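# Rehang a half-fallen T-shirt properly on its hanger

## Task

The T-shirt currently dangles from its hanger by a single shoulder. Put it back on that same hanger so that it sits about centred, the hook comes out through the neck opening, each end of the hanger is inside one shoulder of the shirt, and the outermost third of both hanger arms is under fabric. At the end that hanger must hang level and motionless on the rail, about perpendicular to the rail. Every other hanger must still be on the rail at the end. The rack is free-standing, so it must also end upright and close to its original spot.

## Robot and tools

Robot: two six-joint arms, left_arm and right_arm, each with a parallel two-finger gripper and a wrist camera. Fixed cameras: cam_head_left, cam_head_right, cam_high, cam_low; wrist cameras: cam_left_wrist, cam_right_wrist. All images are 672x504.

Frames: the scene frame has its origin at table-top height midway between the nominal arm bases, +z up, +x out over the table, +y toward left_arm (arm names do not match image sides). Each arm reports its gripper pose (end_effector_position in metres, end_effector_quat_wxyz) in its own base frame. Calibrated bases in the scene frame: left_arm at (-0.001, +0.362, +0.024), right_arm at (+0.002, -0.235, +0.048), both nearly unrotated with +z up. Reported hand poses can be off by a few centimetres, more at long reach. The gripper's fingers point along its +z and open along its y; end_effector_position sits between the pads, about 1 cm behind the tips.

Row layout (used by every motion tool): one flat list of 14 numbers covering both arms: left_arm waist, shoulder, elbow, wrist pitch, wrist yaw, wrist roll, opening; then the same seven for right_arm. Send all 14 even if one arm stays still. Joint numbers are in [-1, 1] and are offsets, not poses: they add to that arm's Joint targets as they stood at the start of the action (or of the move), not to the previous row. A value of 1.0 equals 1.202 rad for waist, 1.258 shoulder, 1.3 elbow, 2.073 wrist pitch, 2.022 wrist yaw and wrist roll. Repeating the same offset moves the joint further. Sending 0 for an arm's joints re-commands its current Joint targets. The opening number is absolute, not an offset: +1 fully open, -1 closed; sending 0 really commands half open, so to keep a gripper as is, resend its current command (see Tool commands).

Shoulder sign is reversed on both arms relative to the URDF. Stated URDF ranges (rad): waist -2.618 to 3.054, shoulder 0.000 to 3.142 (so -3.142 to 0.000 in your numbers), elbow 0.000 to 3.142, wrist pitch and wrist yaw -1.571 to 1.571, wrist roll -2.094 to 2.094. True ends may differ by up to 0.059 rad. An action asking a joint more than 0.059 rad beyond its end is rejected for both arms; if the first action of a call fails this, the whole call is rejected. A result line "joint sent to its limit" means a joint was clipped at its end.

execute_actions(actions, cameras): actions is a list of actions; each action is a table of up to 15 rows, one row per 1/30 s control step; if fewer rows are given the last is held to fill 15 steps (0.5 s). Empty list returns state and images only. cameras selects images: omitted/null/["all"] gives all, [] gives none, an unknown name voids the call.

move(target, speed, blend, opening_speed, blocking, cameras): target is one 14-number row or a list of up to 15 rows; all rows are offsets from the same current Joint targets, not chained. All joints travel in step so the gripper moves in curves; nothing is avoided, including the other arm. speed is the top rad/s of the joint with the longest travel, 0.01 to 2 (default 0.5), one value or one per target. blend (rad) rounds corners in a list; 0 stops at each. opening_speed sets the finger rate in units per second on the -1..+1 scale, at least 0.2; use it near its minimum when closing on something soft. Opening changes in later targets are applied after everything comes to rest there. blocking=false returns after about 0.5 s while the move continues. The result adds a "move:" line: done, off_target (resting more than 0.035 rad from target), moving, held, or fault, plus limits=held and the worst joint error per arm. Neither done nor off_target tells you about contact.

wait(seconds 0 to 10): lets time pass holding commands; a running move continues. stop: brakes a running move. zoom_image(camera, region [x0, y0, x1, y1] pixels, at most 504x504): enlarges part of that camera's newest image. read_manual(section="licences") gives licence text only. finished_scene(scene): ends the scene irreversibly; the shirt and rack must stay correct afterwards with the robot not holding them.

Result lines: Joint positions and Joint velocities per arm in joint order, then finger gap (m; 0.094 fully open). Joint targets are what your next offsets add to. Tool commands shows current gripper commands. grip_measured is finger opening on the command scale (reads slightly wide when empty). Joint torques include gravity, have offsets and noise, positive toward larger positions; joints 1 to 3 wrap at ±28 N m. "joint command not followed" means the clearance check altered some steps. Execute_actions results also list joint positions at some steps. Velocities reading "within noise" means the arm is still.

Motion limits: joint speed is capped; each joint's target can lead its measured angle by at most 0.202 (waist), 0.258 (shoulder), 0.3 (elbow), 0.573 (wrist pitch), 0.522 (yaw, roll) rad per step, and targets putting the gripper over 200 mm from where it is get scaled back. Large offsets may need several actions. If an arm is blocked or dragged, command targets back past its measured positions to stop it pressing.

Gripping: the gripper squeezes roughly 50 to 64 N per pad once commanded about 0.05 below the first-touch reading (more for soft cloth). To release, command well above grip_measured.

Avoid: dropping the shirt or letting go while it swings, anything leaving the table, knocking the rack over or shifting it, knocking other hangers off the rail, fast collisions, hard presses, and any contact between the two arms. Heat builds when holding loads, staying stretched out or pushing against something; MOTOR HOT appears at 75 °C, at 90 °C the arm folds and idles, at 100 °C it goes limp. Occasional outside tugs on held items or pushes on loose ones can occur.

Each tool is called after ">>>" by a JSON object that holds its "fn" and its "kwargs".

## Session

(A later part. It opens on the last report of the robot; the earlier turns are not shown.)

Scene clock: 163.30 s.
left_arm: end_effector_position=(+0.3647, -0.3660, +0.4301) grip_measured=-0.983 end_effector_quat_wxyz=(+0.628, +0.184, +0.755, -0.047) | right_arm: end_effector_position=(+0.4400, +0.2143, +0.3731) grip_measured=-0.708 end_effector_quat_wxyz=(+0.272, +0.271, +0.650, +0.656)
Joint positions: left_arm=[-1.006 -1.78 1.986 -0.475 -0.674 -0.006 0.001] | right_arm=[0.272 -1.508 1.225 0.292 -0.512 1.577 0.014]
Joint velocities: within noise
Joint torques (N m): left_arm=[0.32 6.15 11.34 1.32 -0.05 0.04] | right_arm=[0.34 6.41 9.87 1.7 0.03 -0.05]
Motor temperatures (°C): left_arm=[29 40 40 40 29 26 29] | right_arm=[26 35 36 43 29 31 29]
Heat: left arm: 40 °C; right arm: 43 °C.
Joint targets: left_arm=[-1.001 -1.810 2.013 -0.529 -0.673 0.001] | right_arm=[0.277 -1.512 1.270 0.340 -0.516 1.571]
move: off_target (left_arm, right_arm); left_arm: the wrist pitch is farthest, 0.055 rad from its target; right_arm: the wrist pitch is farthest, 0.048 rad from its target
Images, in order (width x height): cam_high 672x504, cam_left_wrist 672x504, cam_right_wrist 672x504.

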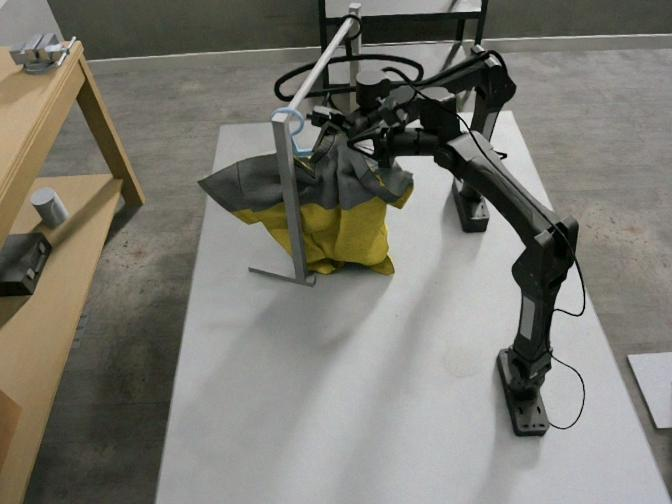

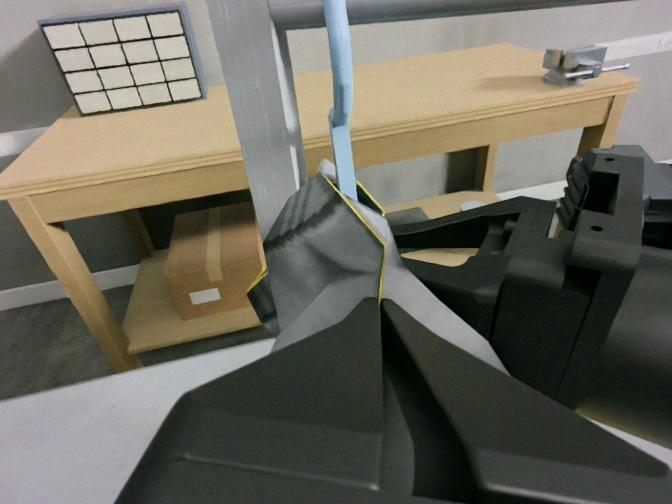

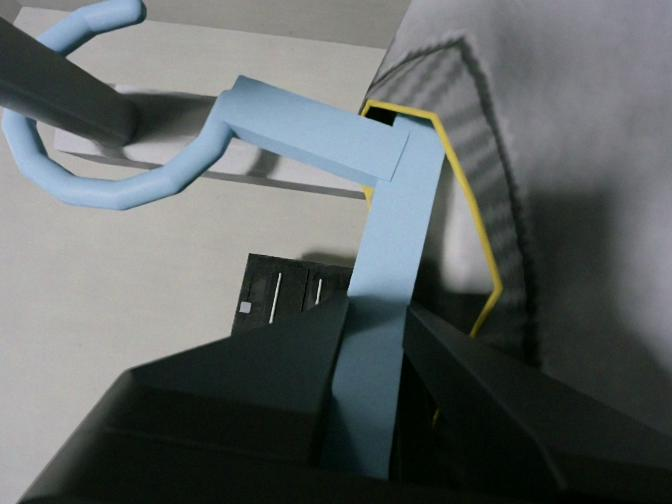

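>>> {"fn": "move", "kwargs": {"target": [[0,0,-0.0546,0,0,0,-1,0,0,0,0,0,0,-0.8],[0,0,-0.0546,0,0,0,-0.3,0,0,0,0,0,0,-0.8],[0,0.0437,-0.1131,0.192,0,0,-0.3,0,0,0,0,0,0,-0.8]], "speed": 0.4, "cameras": ["cam_right_wrist","cam_left_wrist","cam_high"]}}

>>> {"fn": "zoom_image", "kwargs": {"camera": "cam_high", "region": [190, 90, 440, 280]}}

Scene clock: 166.87 s.
left_arm: end_effector_position=(+0.3735, -0.3800, +0.4533) grip_measured=-0.303 end_effector_quat_wxyz=(+0.685, +0.130, +0.709, -0.104) | right_arm: end_effector_position=(+0.4406, +0.2145, +0.3719) grip_measured=-0.708 end_effector_quat_wxyz=(+0.271, +0.272, +0.651, +0.655)
Joint positions: left_arm=[-1.006 -1.78 1.892 -0.162 -0.674 0 0.033] | right_arm=[0.272 -1.511 1.225 0.292 -0.512 1.577 0.014]
Joint velocities: within noise
Joint torques (N m): left_arm=[0.39 10.84 6.68 2.15 0.05 0.06] | right_arm=[0.35 6.68 9.85 1.7 0.01 -0.05]
Motor temperatures (°C): left_arm=[29 39 40 41 29 26 29] | right_arm=[26 35 35 43 29 31 29]
Heat: left arm: 41 °C; right arm: 43 °C.
Joint targets: left_arm=[-1.001 -1.755 1.866 -0.131 -0.673 0.001] | right_arm=[0.277 -1.512 1.270 0.340 -0.516 1.571]
move: off_target (right_arm); target 2's new numbers were sent with left_arm's wrist pitch 0.052 rad from that target; right_arm: the wrist pitch is farthest, 0.048 rad from its target
Images, in order (width x height): cam_high 672x504, cam_left_wrist 672x504, cam_right_wrist 672x504.

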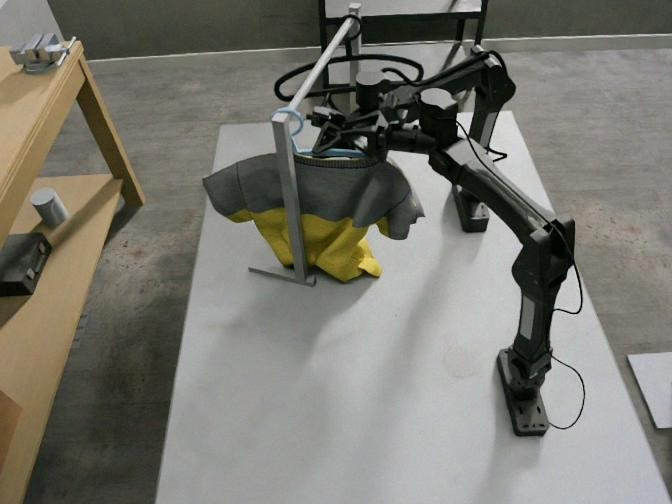

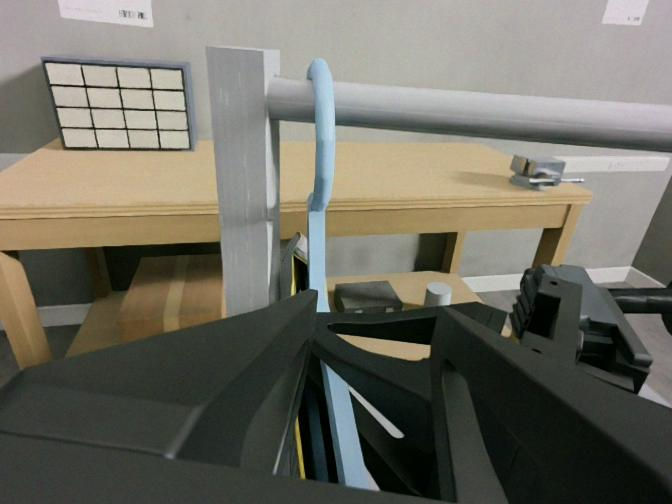

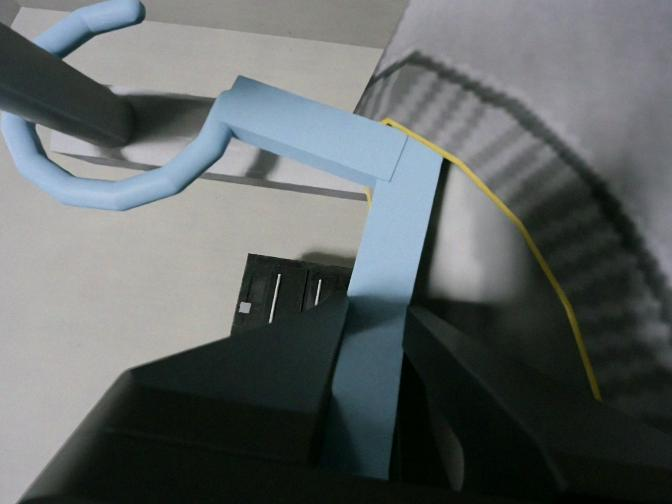

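Scaled by 2.016 from the camera's 672x504 image, which has a finer 960x720 frame.

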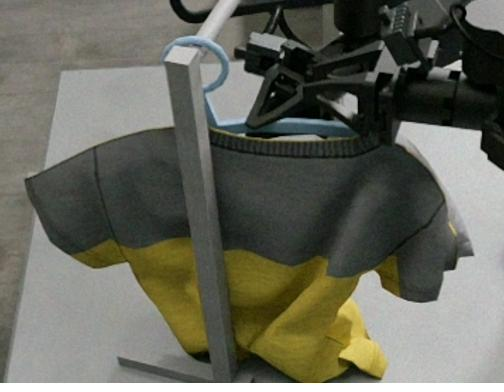

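>>> {"fn": "move", "kwargs": {"target": [0,0,0,0,0,0,-0.3,0.0574,0.1447,-0.1231,-0.0434,0.1741,0,-0.8], "speed": 0.3, "cameras": ["cam_right_wrist","cam_left_wrist","cam_high","cam_head_right"]}}

>>> {"fn": "zoom_image", "kwargs": {"camera": "cam_head_right", "region": [370, 20, 570, 290]}}

Scene clock: 174.57 s.
left_arm: end_effector_position=(+0.3735, -0.3800, +0.4533) grip_measured=-0.303 end_effector_quat_wxyz=(+0.685, +0.130, +0.709, -0.104) | right_arm: end_effector_position=(+0.4281, +0.1860, +0.3722) grip_measured=-0.708 end_effector_quat_wxyz=(+0.351, +0.359, +0.613, +0.610)
Joint positions: left_arm=[-1.006 -1.78 1.892 -0.162 -0.674 0 0.033] | right_arm=[0.34 -1.371 1.119 0.245 -0.179 1.577 0.014]
Joint velocities: within noise
Joint torques (N m): left_arm=[0.39 10.81 6.6 2.09 -0.01 0.09] | right_arm=[0.42 9.2 6.06 1.38 0.11 -0.06]
Motor temperatures (°C): left_arm=[29 40 39 41 29 26 29] | right_arm=[26 35 35 43 29 31 29]
Heat: left arm: 41 °C; right arm: 43 °C.
Joint targets: left_arm=[-1.001 -1.755 1.866 -0.131 -0.673 0.001] | right_arm=[0.345 -1.330 1.110 0.250 -0.164 1.571]
move: off_target (right_arm); right_arm: the shoulder is farthest, 0.041 rad from its target
Images, in order (width x height): cam_head_right 672x504, cam_high 672x504, cam_left_wrist 672x504, cam_right_wrist 672x504.

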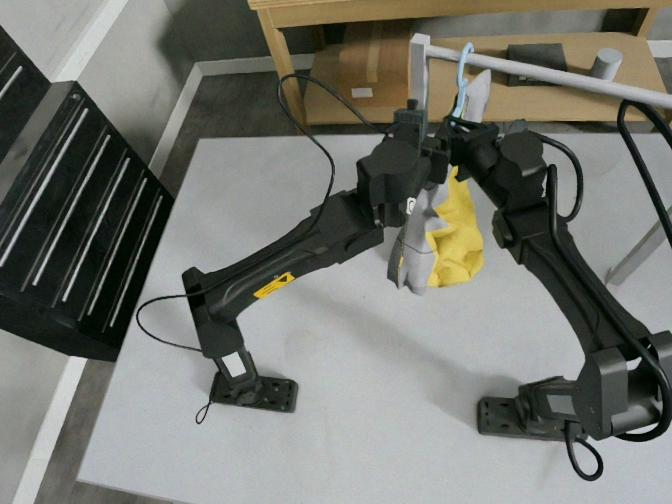

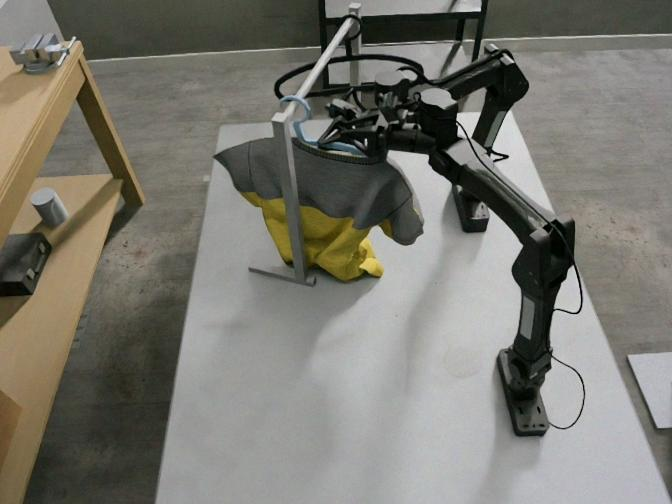

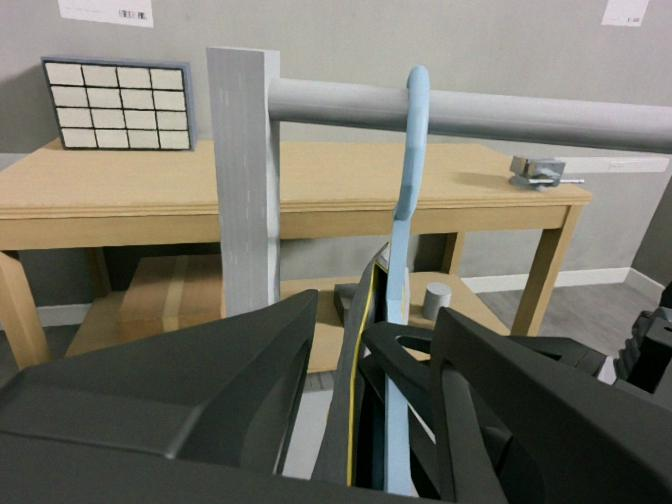

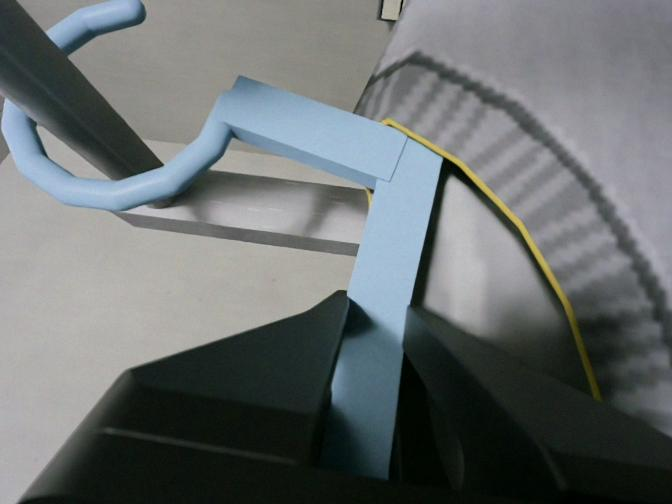

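Scaled by 1.867 from the camera's 672x504 image, which has a finer 960x720 frame.

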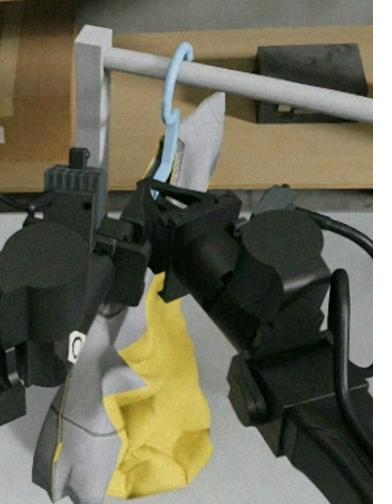

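>>> {"fn": "execute_actions", "kwargs": {"actions": [], "cameras": ["cam_head_left", "cam_high", "cam_low", "cam_left_wrist", "cam_right_wrist"]}}

Scene clock: 175.83 s.
left_arm: end_effector_position=(+0.3735, -0.3800, +0.4533) grip_measured=-0.303 end_effector_quat_wxyz=(+0.685, +0.130, +0.709, -0.104) | right_arm: end_effector_position=(+0.4283, +0.1858, +0.3722) grip_measured=-0.708 end_effector_quat_wxyz=(+0.352, +0.359, +0.612, +0.610)
Joint positions: left_arm=[-1.006 -1.78 1.892 -0.162 -0.674 0 0.033] | right_arm=[0.34 -1.371 1.119 0.245 -0.177 1.577 0.014]
Joint velocities: within noise
Joint torques (N m): left_arm=[0.4 10.76 6.63 2.15 0.04 0.05] | right_arm=[0.4 9.2 6.04 1.38 0.11 -0.05]
Motor temperatures (°C): left_arm=[29 40 39 42 29 26 29] | right_arm=[26 35 35 43 29 31 30]
Heat: left arm: 42 °C; right arm: 43 °C.
Joint targets: left_arm=[-1.001 -1.755 1.866 -0.131 -0.673 0.001] | right_arm=[0.345 -1.330 1.110 0.250 -0.164 1.571]
Tool commands: left_gripper/opening=-0.3 right_gripper/opening=-0.8
Images, in order (width x height): cam_head_left 672x504, cam_high 672x504, cam_low 672x504, cam_left_wrist 672x504, cam_right_wrist 672x504.

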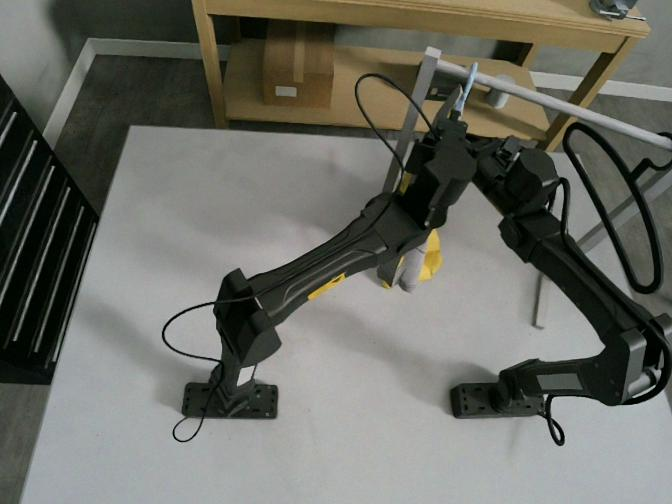

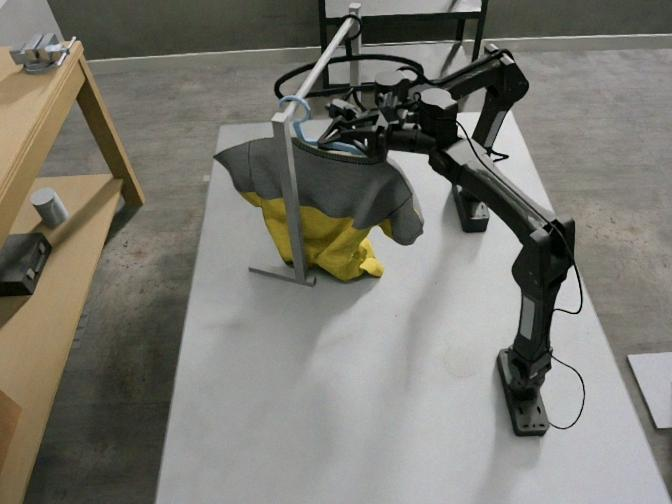

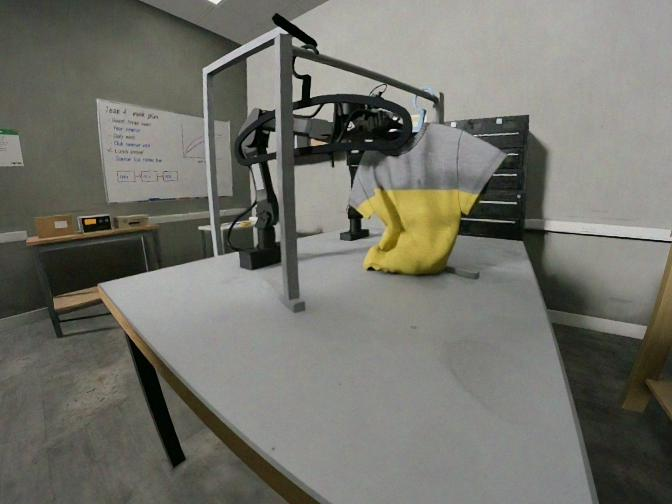

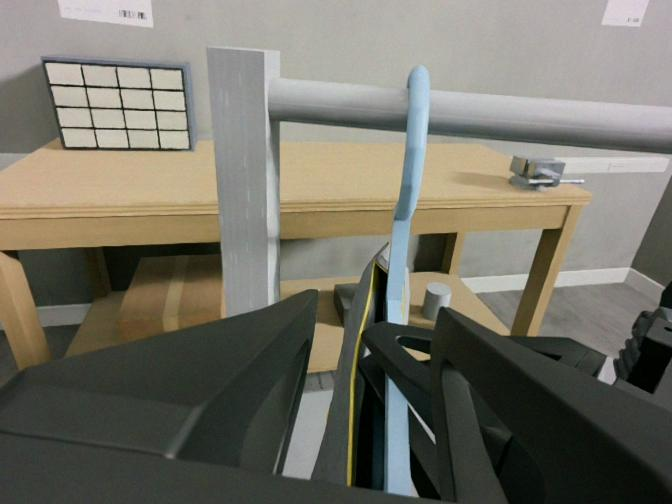

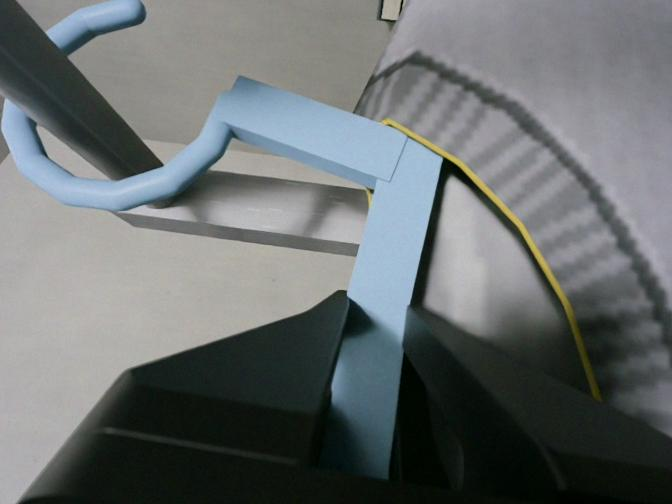

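>>> {"fn": "move", "kwargs": {"target": [[0,0,0,0,0,0,-0.3,0,0,0,0,0,0,-0.3],[0,0,0,0,0,0,-0.3,-0.035,0.175,-0.127,-0.029,-0.023,0,-0.3]], "speed": [0.5,0.4], "opening_speed": 1.2, "cameras": ["cam_high", "cam_left_wrist", "cam_right_wrist"]}}

Scene clock: 184.80 s.
left_arm: end_effector_position=(+0.3735, -0.3800, +0.4537) grip_measured=-0.303 end_effector_quat_wxyz=(+0.686, +0.129, +0.709, -0.105) | right_arm: end_effector_position=(+0.3749, +0.1567, +0.3826) grip_measured=-0.302 end_effector_quat_wxyz=(+0.365, +0.354, +0.599, +0.619)
Joint positions: left_arm=[-1.006 -1.78 1.892 -0.161 -0.674 -0.001 0.033] | right_arm=[0.308 -1.133 0.959 0.206 -0.196 1.577 0.033]
Joint velocities: within noise
Joint torques (N m): left_arm=[0.35 10.86 6.69 2.1 0.03 0.06] | right_arm=[-0.4 5.19 5.59 1.18 -0.11 -0.06]
Motor temperatures (°C): left_arm=[29 40 39 42 29 26 29] | right_arm=[26 36 35 43 29 30 30]
Heat: left arm: 42 °C; right arm: 43 °C.
Joint targets: left_arm=[-1.001 -1.755 1.866 -0.131 -0.673 0.001] | right_arm=[0.303 -1.110 0.945 0.190 -0.210 1.571]
move: done
Images, in order (width x height): cam_high 672x504, cam_left_wrist 672x504, cam_right_wrist 672x504.

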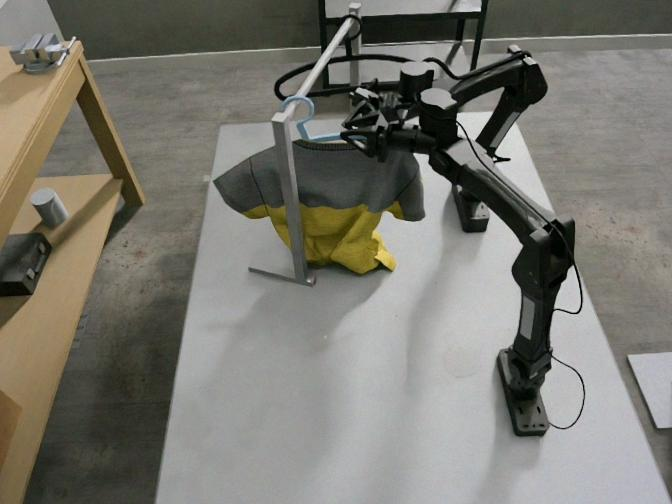

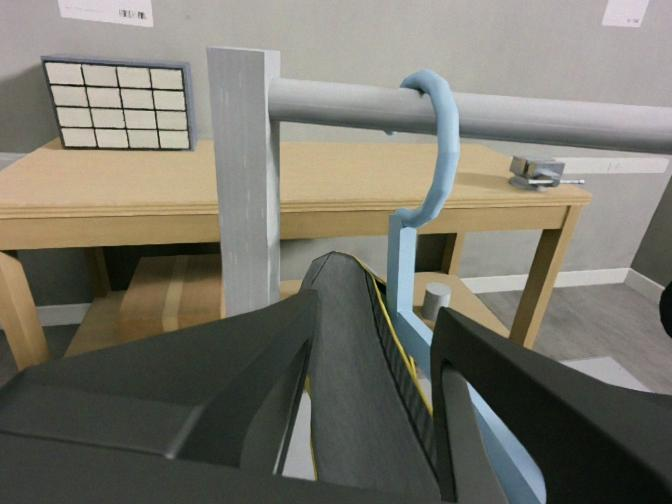

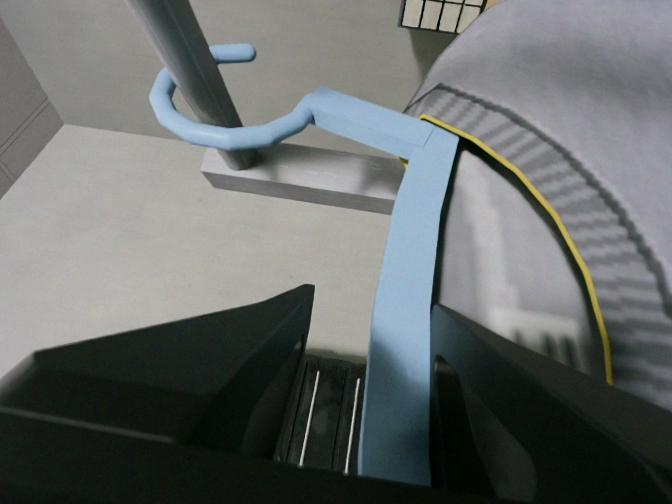

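>>> {"fn": "move", "kwargs": {"target": [[0,0,0,0,0,0,-0.3,0.035,-0.19,0.127,0.04,0.023,0,-0.27],[0,0,0,0,0,0,-0.3,0.037,-0.217,0.144,0.066,0.023,0,-0.27],[0,0,0,0,0,0,-0.3,0,-0.002,-0.025,0.003,0,0,-0.27]], "speed": [0.35,0.3,0.4], "cameras": ["cam_high", "cam_left_wrist", "cam_right_wrist"]}}

Scene clock: 188.57 s.
left_arm: end_effector_position=(+0.3735, -0.3800, +0.4537) grip_measured=-0.303 end_effector_quat_wxyz=(+0.686, +0.129, +0.709, -0.105) | right_arm: end_effector_position=(+0.3753, +0.1576, +0.3690) grip_measured=-0.271 end_effector_quat_wxyz=(+0.359, +0.358, +0.605, +0.613)
Joint positions: left_arm=[-1.006 -1.78 1.892 -0.161 -0.674 -0.003 0.033] | right_arm=[0.308 -1.134 0.927 0.217 -0.199 1.577 0.034]
Joint velocities: within noise
Joint torques (N m): left_arm=[0.72 10.95 6.58 2.14 0.02 0.08] | right_arm=[-0.43 5.08 5.59 1.15 -0.04 -0.06]
Motor temperatures (°C): left_arm=[29 40 39 42 29 26 28] | right_arm=[26 35 35 43 29 30 29]
Heat: left arm: 42 °C; right arm: 43 °C.
Joint targets: left_arm=[-1.001 -1.755 1.866 -0.131 -0.673 0.001] | right_arm=[0.303 -1.113 0.913 0.196 -0.210 1.571]
move: done
Images, in order (width x height): cam_high 672x504, cam_left_wrist 672x504, cam_right_wrist 672x504.

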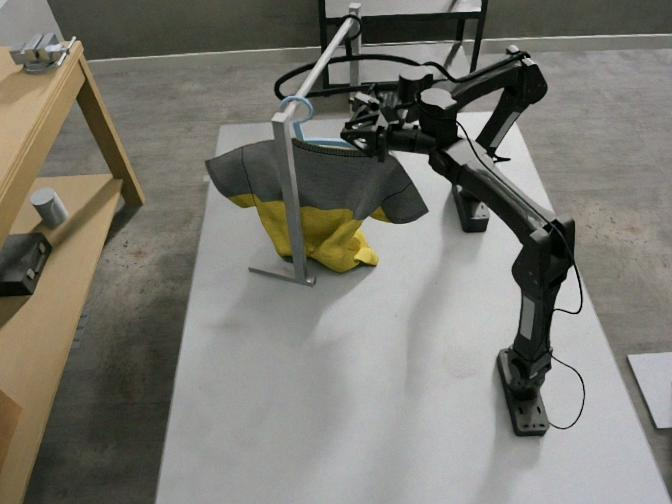

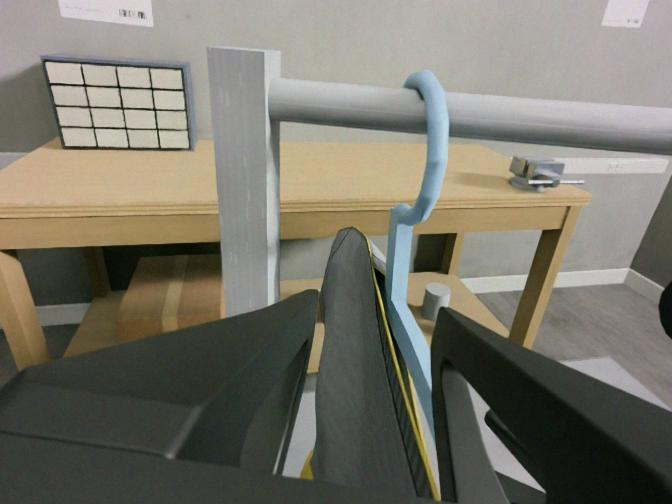

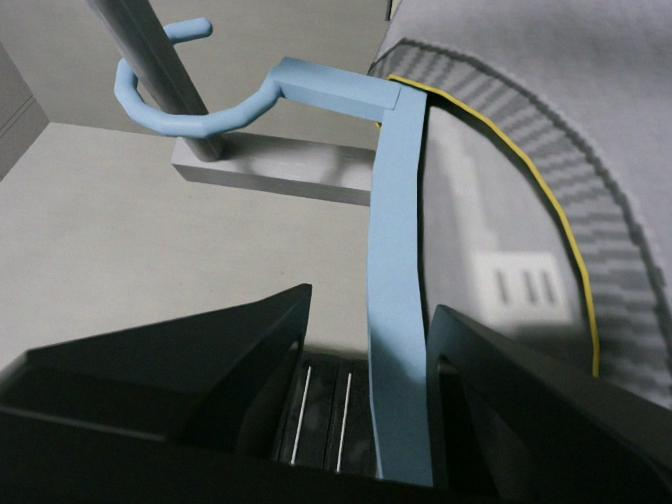

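>>> {"fn": "zoom_image", "kwargs": {"camera": "cam_left_wrist", "region": [260, 40, 520, 504]}}

>>> {"fn": "zoom_image", "kwargs": {"camera": "cam_high", "region": [190, 70, 450, 290]}}

Scaled by 1.086 from the camera's 672x504 image, which has a finer 960x720 frame.

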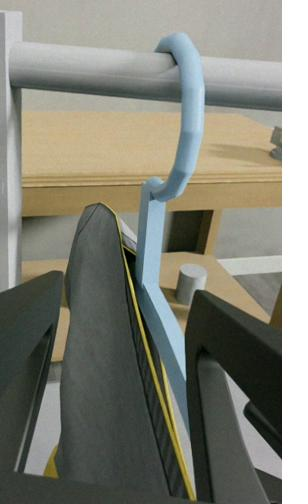

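Scaled by 1.938 from the camera's 672x504 image, which has a finer 960x720 frame.

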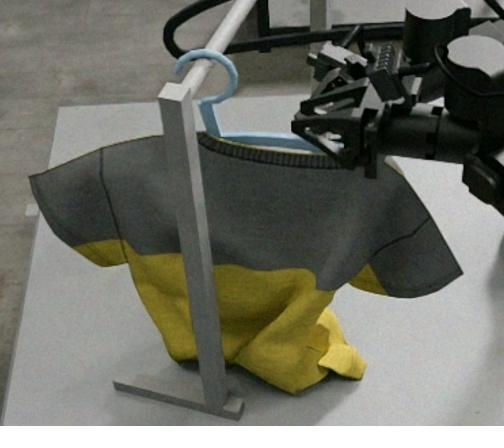

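>>> {"fn": "move", "kwargs": {"target": [0.081,-0.3625,0.421,-0.053,0.048,0,-0.3,0,0,0,0,0,0,-1], "speed": 0.45, "cameras": ["cam_left_wrist", "cam_right_wrist", "cam_high"]}}

Scene clock: 192.00 s.
left_arm: end_effector_position=(+0.4586, -0.4257, +0.4455) grip_measured=-0.303 end_effector_quat_wxyz=(+0.700, +0.109, +0.696, -0.118) | right_arm: end_effector_position=(+0.3751, +0.1578, +0.3690) grip_measured=-0.990 end_effector_quat_wxyz=(+0.359, +0.357, +0.606, +0.614)
Joint positions: left_arm=[-0.908 -2.18 2.384 -0.194 -0.586 -0.006 0.033] | right_arm=[0.308 -1.134 0.927 0.217 -0.2 1.577 0]
Joint velocities: within noise
Joint torques (N m): left_arm=[0.36 9.66 11.59 1.35 0.11 0.07] | right_arm=[-0.42 5.07 5.57 1.15 -0.05 -0.06]
Motor temperatures (°C): left_arm=[29 40 39 42 29 26 28] | right_arm=[26 35 34 43 29 30 29]
Heat: left arm: 42 °C; right arm: 43 °C.
Joint targets: left_arm=[-0.904 -2.211 2.413 -0.241 -0.575 0.001] | right_arm=[0.303 -1.113 0.913 0.196 -0.210 1.571]
move: off_target (left_arm); left_arm: the wrist pitch is farthest, 0.047 rad from its target
Images, in order (width x height): cam_high 672x504, cam_left_wrist 672x504, cam_right_wrist 672x504.

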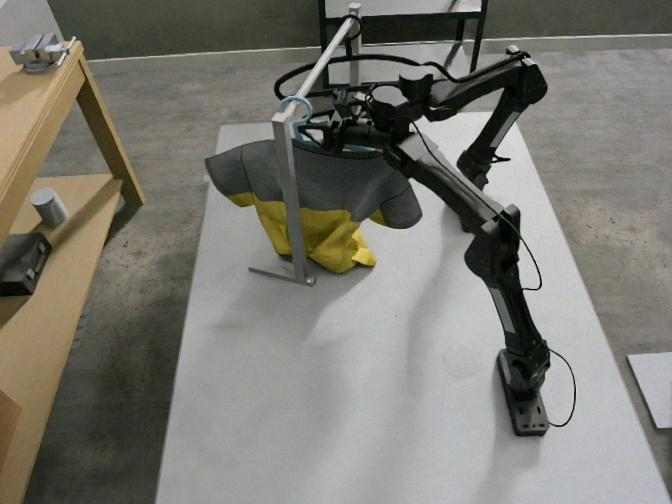

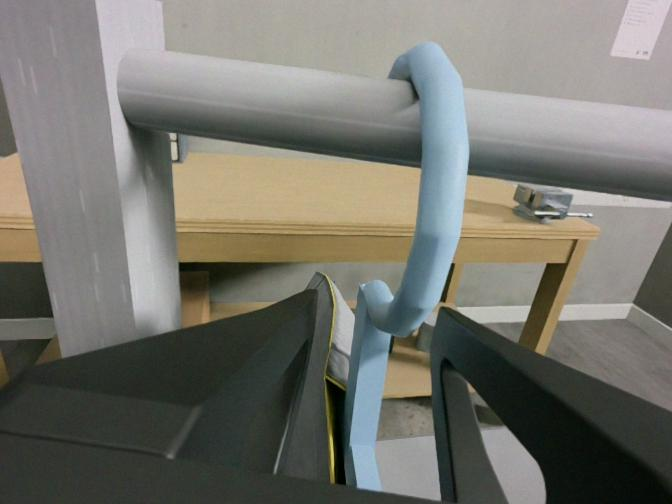

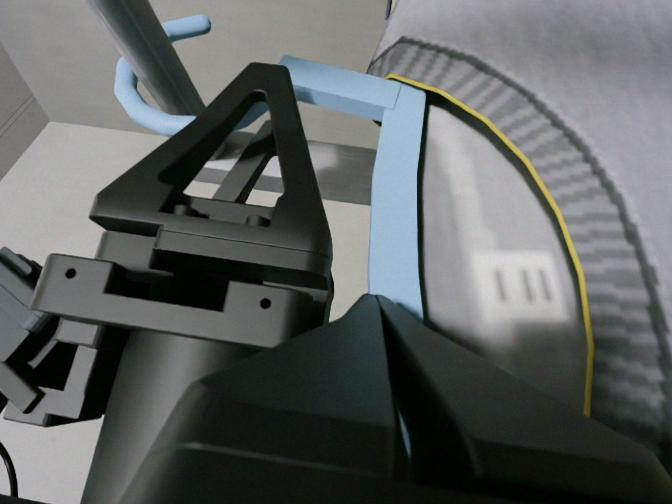

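>>> {"fn": "move", "kwargs": {"target": [0,0,0,0,0,0,-1,0,0,0,0,0,0,-1], "opening_speed": 1.5, "cameras": ["cam_left_wrist", "cam_right_wrist"]}}

Scene clock: 193.07 s.
left_arm: end_effector_position=(+0.4578, -0.4280, +0.4455) grip_measured=-0.890 end_effector_quat_wxyz=(+0.700, +0.116, +0.695, -0.120) | right_arm: end_effector_position=(+0.3751, +0.1578, +0.3690) grip_measured=-0.990 end_effector_quat_wxyz=(+0.359, +0.357, +0.606, +0.614)
Joint positions: left_arm=[-0.908 -2.18 2.384 -0.194 -0.572 0.002 0.005] | right_arm=[0.308 -1.134 0.927 0.217 -0.2 1.577 0]
Joint velocities: within noise
Joint torques (N m): left_arm=[0.25 9.8 11.43 1.33 0.03 0.09] | right_arm=[-0.43 5.07 5.57 1.15 -0.06 -0.06]
Motor temperatures (°C): left_arm=[29 40 39 42 29 26 28] | right_arm=[26 35 34 43 29 30 29]
Heat: left arm: 42 °C; right arm: 43 °C.
Joint targets: left_arm=[-0.904 -2.211 2.413 -0.241 -0.575 0.001] | right_arm=[0.303 -1.113 0.913 0.196 -0.210 1.571]
move: off_target (left_arm); left_arm: the wrist pitch is farthest, 0.047 rad from its target
Images, in order (width x height): cam_left_wrist 672x504, cam_right_wrist 672x504.

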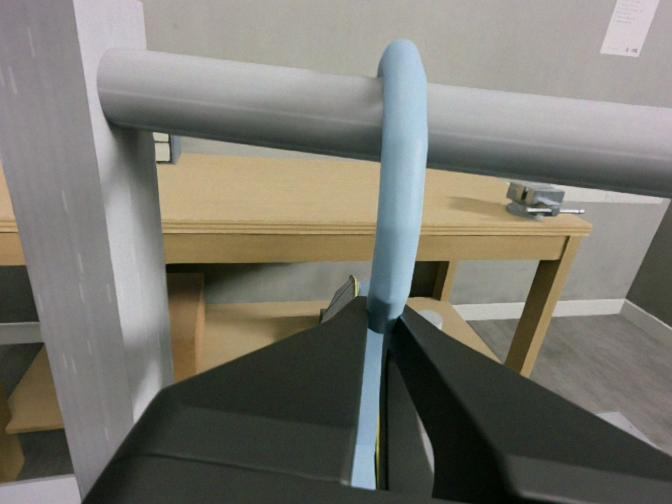

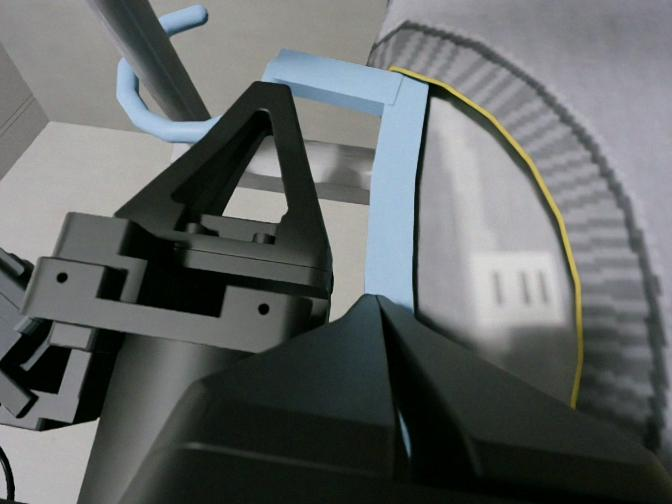

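>>> {"fn": "move", "kwargs": {"target": [[0,0,0,0,0,0,-1,-0.307,-0.179,0.151,0.0545,-0.358,0,-1],[0,0,0,0,0,0,-1,-0.315,-0.4635,0.409,0.0655,-0.5366,0,-1]], "speed": [0.8,0.5], "blend": [0.05,0], "cameras": ["cam_high", "cam_left_wrist", "cam_right_wrist", "cam_low"]}}

Scene clock: 199.37 s.
left_arm: end_effector_position=(+0.4574, -0.4279, +0.4474) grip_measured=-0.890 end_effector_quat_wxyz=(+0.701, +0.116, +0.693, -0.121) | right_arm: end_effector_position=(+0.4292, +0.1424, +0.3779) grip_measured=-0.990 end_effector_quat_wxyz=(+0.138, +0.108, +0.694, +0.698)
Joint positions: left_arm=[-0.908 -2.18 2.388 -0.194 -0.571 0.002 0.005] | right_arm=[-0.071 -1.673 1.396 0.326 -1.293 1.577 0]
Joint velocities: within noise
Joint torques (N m): left_arm=[0.43 9.78 11.04 1.35 -0.01 0.03] | right_arm=[-0.39 5.94 9.8 0.99 -0.03 -0.07]
Motor temperatures (°C): left_arm=[29 40 40 42 29 26 29] | right_arm=[26 35 34 43 29 30 29]
Heat: left arm: 42 °C; right arm: 43 °C.
Joint targets: left_arm=[-0.904 -2.211 2.413 -0.241 -0.575 0.001] | right_arm=[-0.075 -1.695 1.444 0.332 -1.295 1.571]
move: off_target (left_arm, right_arm); left_arm: the wrist pitch is farthest, 0.047 rad from its target; right_arm: the elbow is farthest, 0.049 rad from its target
Images, in order (width x height): cam_high 672x504, cam_low 672x504, cam_left_wrist 672x504, cam_right_wrist 672x504.

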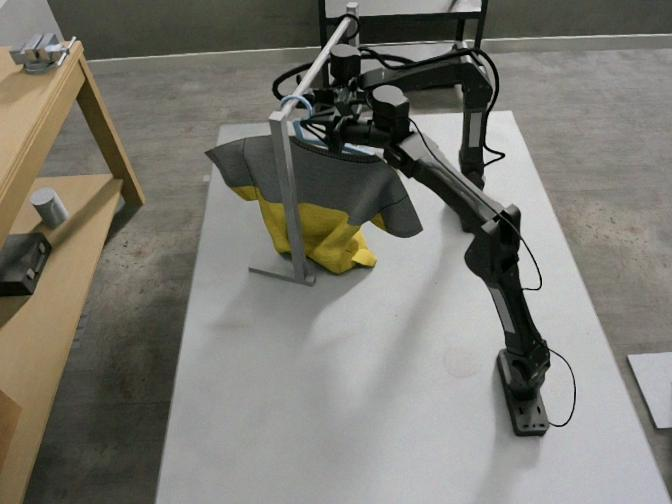

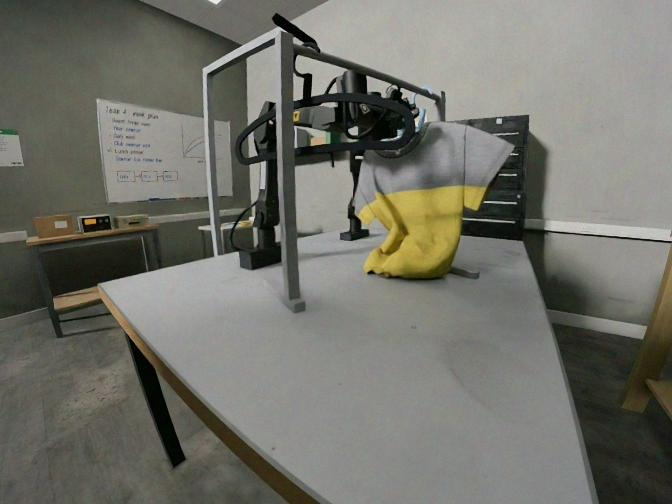

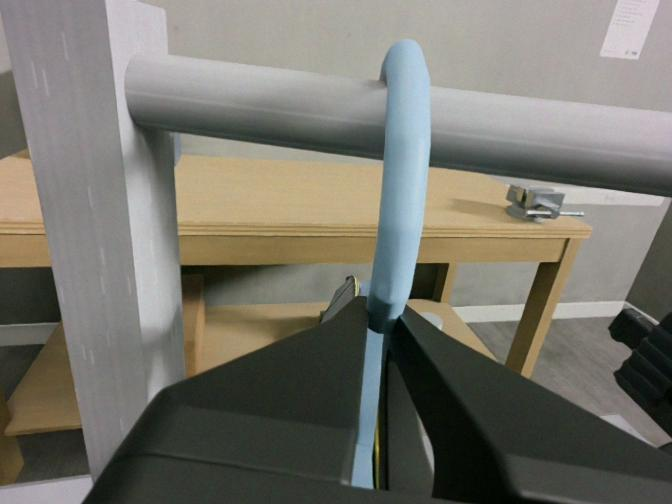

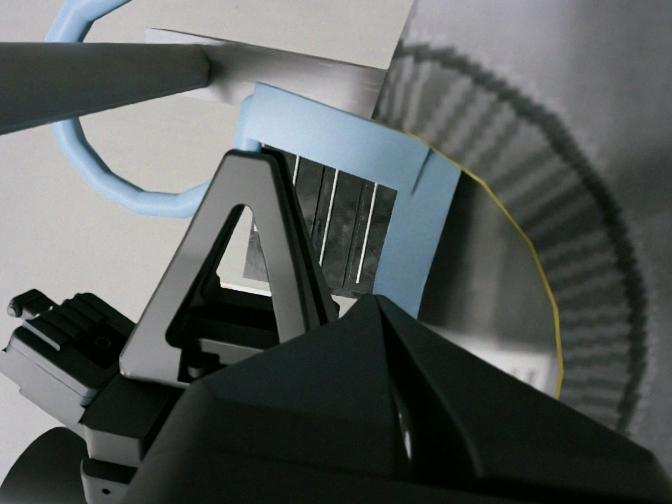

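>>> {"fn": "zoom_image", "kwargs": {"camera": "cam_right_wrist", "region": [230, 60, 610, 440]}}

Scaled by 1.326 from the camera's 672x504 image, which has a finer 960x720 frame.

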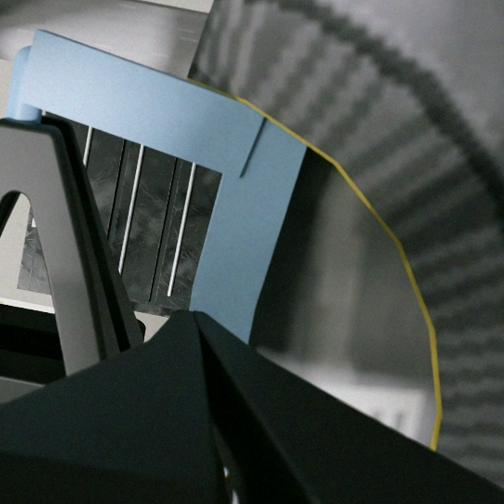

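>>> {"fn": "move", "kwargs": {"target": [0,0,0,0,0,0,-1,0.005,-0.0636,0.0673,-0.0347,0.0035,0,-1], "speed": 0.2, "cameras": ["cam_high", "cam_right_wrist"]}}

Scene clock: 202.23 s.
left_arm: end_effector_position=(+0.4602, -0.4250, +0.4481) grip_measured=-0.890 end_effector_quat_wxyz=(+0.701, +0.115, +0.693, -0.120) | right_arm: end_effector_position=(+0.4485, +0.1413, +0.3802) grip_measured=-0.990 end_effector_quat_wxyz=(+0.140, +0.104, +0.694, +0.699)
Joint positions: left_arm=[-0.9 -2.18 2.391 -0.196 -0.566 0.002 0.005] | right_arm=[-0.07 -1.747 1.487 0.317 -1.294 1.577 0]
Joint velocities: within noise
Joint torques (N m): left_arm=[-0.46 9.65 10.74 1.37 -0.04 0.07] | right_arm=[0.05 6.2 9.48 0.44 0.06 -0.06]
Motor temperatures (°C): left_arm=[29 41 40 42 29 26 29] | right_arm=[26 35 35 42 29 30 29]
Heat: left arm: 42 °C; right arm: 42 °C.
Joint targets: left_arm=[-0.904 -2.211 2.413 -0.241 -0.575 0.001] | right_arm=[-0.069 -1.776 1.532 0.260 -1.288 1.571]
move: off_target (left_arm, right_arm); left_arm: the wrist pitch is farthest, 0.045 rad from its target; right_arm: the wrist pitch is farthest, 0.057 rad from its target
Images, in order (width x height): cam_high 672x504, cam_right_wrist 672x504.

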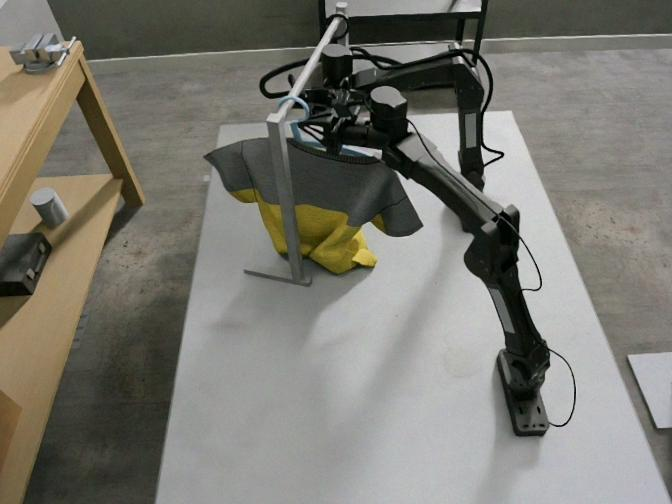

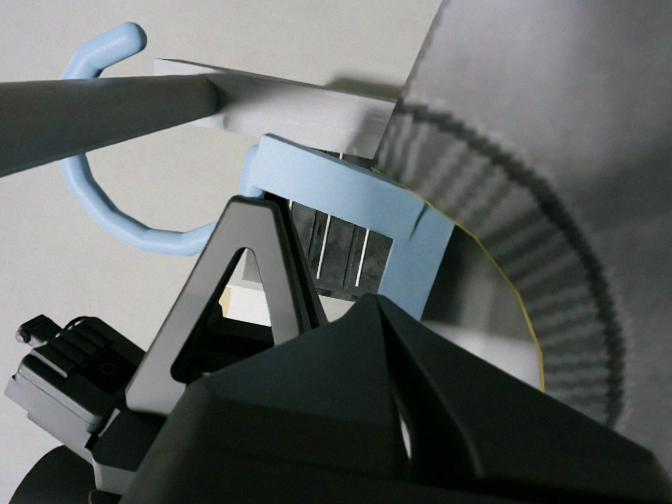

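>>> {"fn": "move", "kwargs": {"target": [[0,0,0,0,0,0,-1,-0.004,-0.0334,0.0177,0,-0.0015,0,-1],[0,0,0,0,0,0,-1,-0.024,-0.1542,0.17,-0.0217,-0.0143,0,-1]], "speed": 0.2, "cameras": ["cam_high", "cam_right_wrist", "cam_low"]}}

Scene clock: 204.93 s.
left_arm: end_effector_position=(+0.4640, -0.4207, +0.4485) grip_measured=-0.890 end_effector_quat_wxyz=(+0.702, +0.111, +0.694, -0.117) | right_arm: end_effector_position=(+0.4930, +0.1329, +0.3808) grip_measured=-0.990 end_effector_quat_wxyz=(+0.143, +0.095, +0.694, +0.699)
Joint positions: left_arm=[-0.892 -2.18 2.391 -0.194 -0.568 0.002 0.005] | right_arm=[-0.083 -1.931 1.716 0.289 -1.316 1.577 0]
Joint velocities: within noise
Joint torques (N m): left_arm=[-1.2 9.76 10.99 1.36 -0.02 0] | right_arm=[-1.21 7.05 8.83 0.28 -0.03 -0.06]
Motor temperatures (°C): left_arm=[29 41 40 42 29 26 29] | right_arm=[26 35 35 42 29 30 29]
Heat: left arm: 42 °C; right arm: 42 °C.
Joint targets: left_arm=[-0.904 -2.211 2.413 -0.241 -0.575 0.001] | right_arm=[-0.098 -1.970 1.752 0.215 -1.317 1.571]
move: off_target (left_arm, right_arm); left_arm: the wrist pitch is farthest, 0.047 rad from its target; right_arm: the wrist pitch is farthest, 0.074 rad from its target
Images, in order (width x height): cam_high 672x504, cam_low 672x504, cam_right_wrist 672x504.

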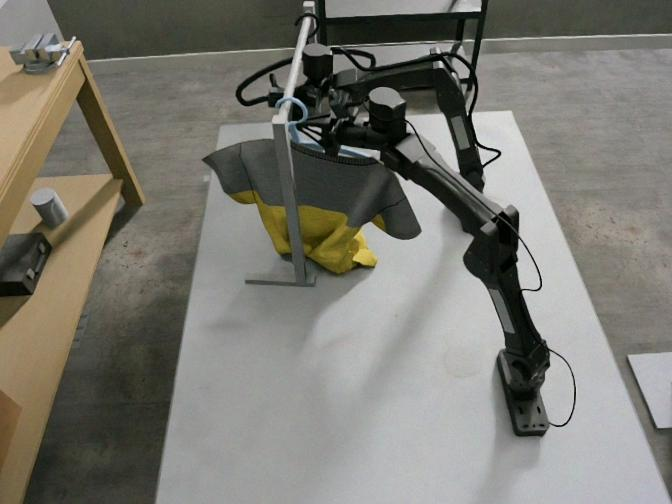

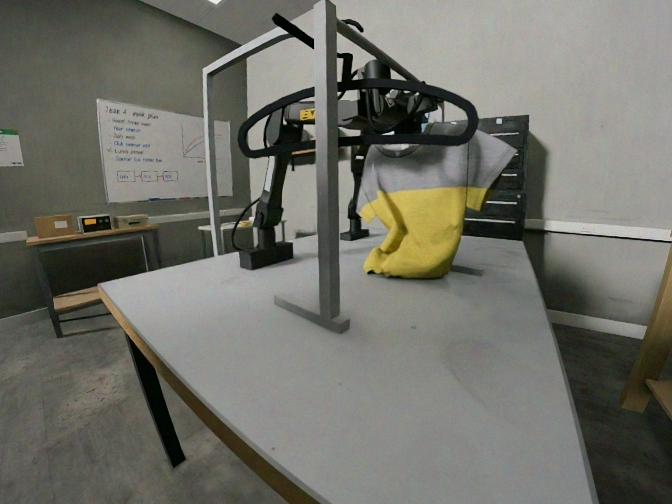

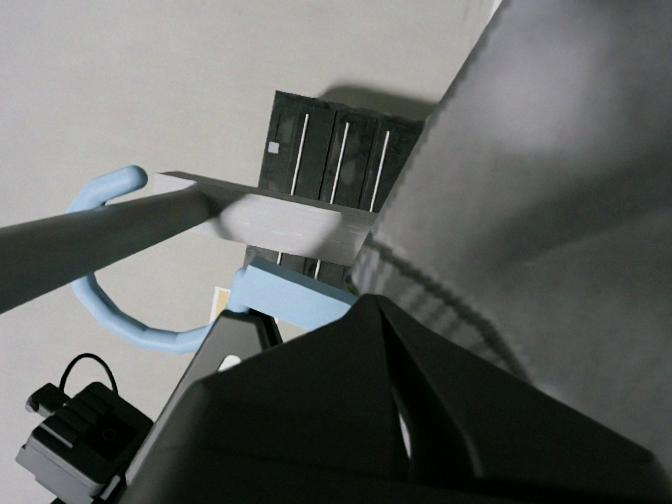

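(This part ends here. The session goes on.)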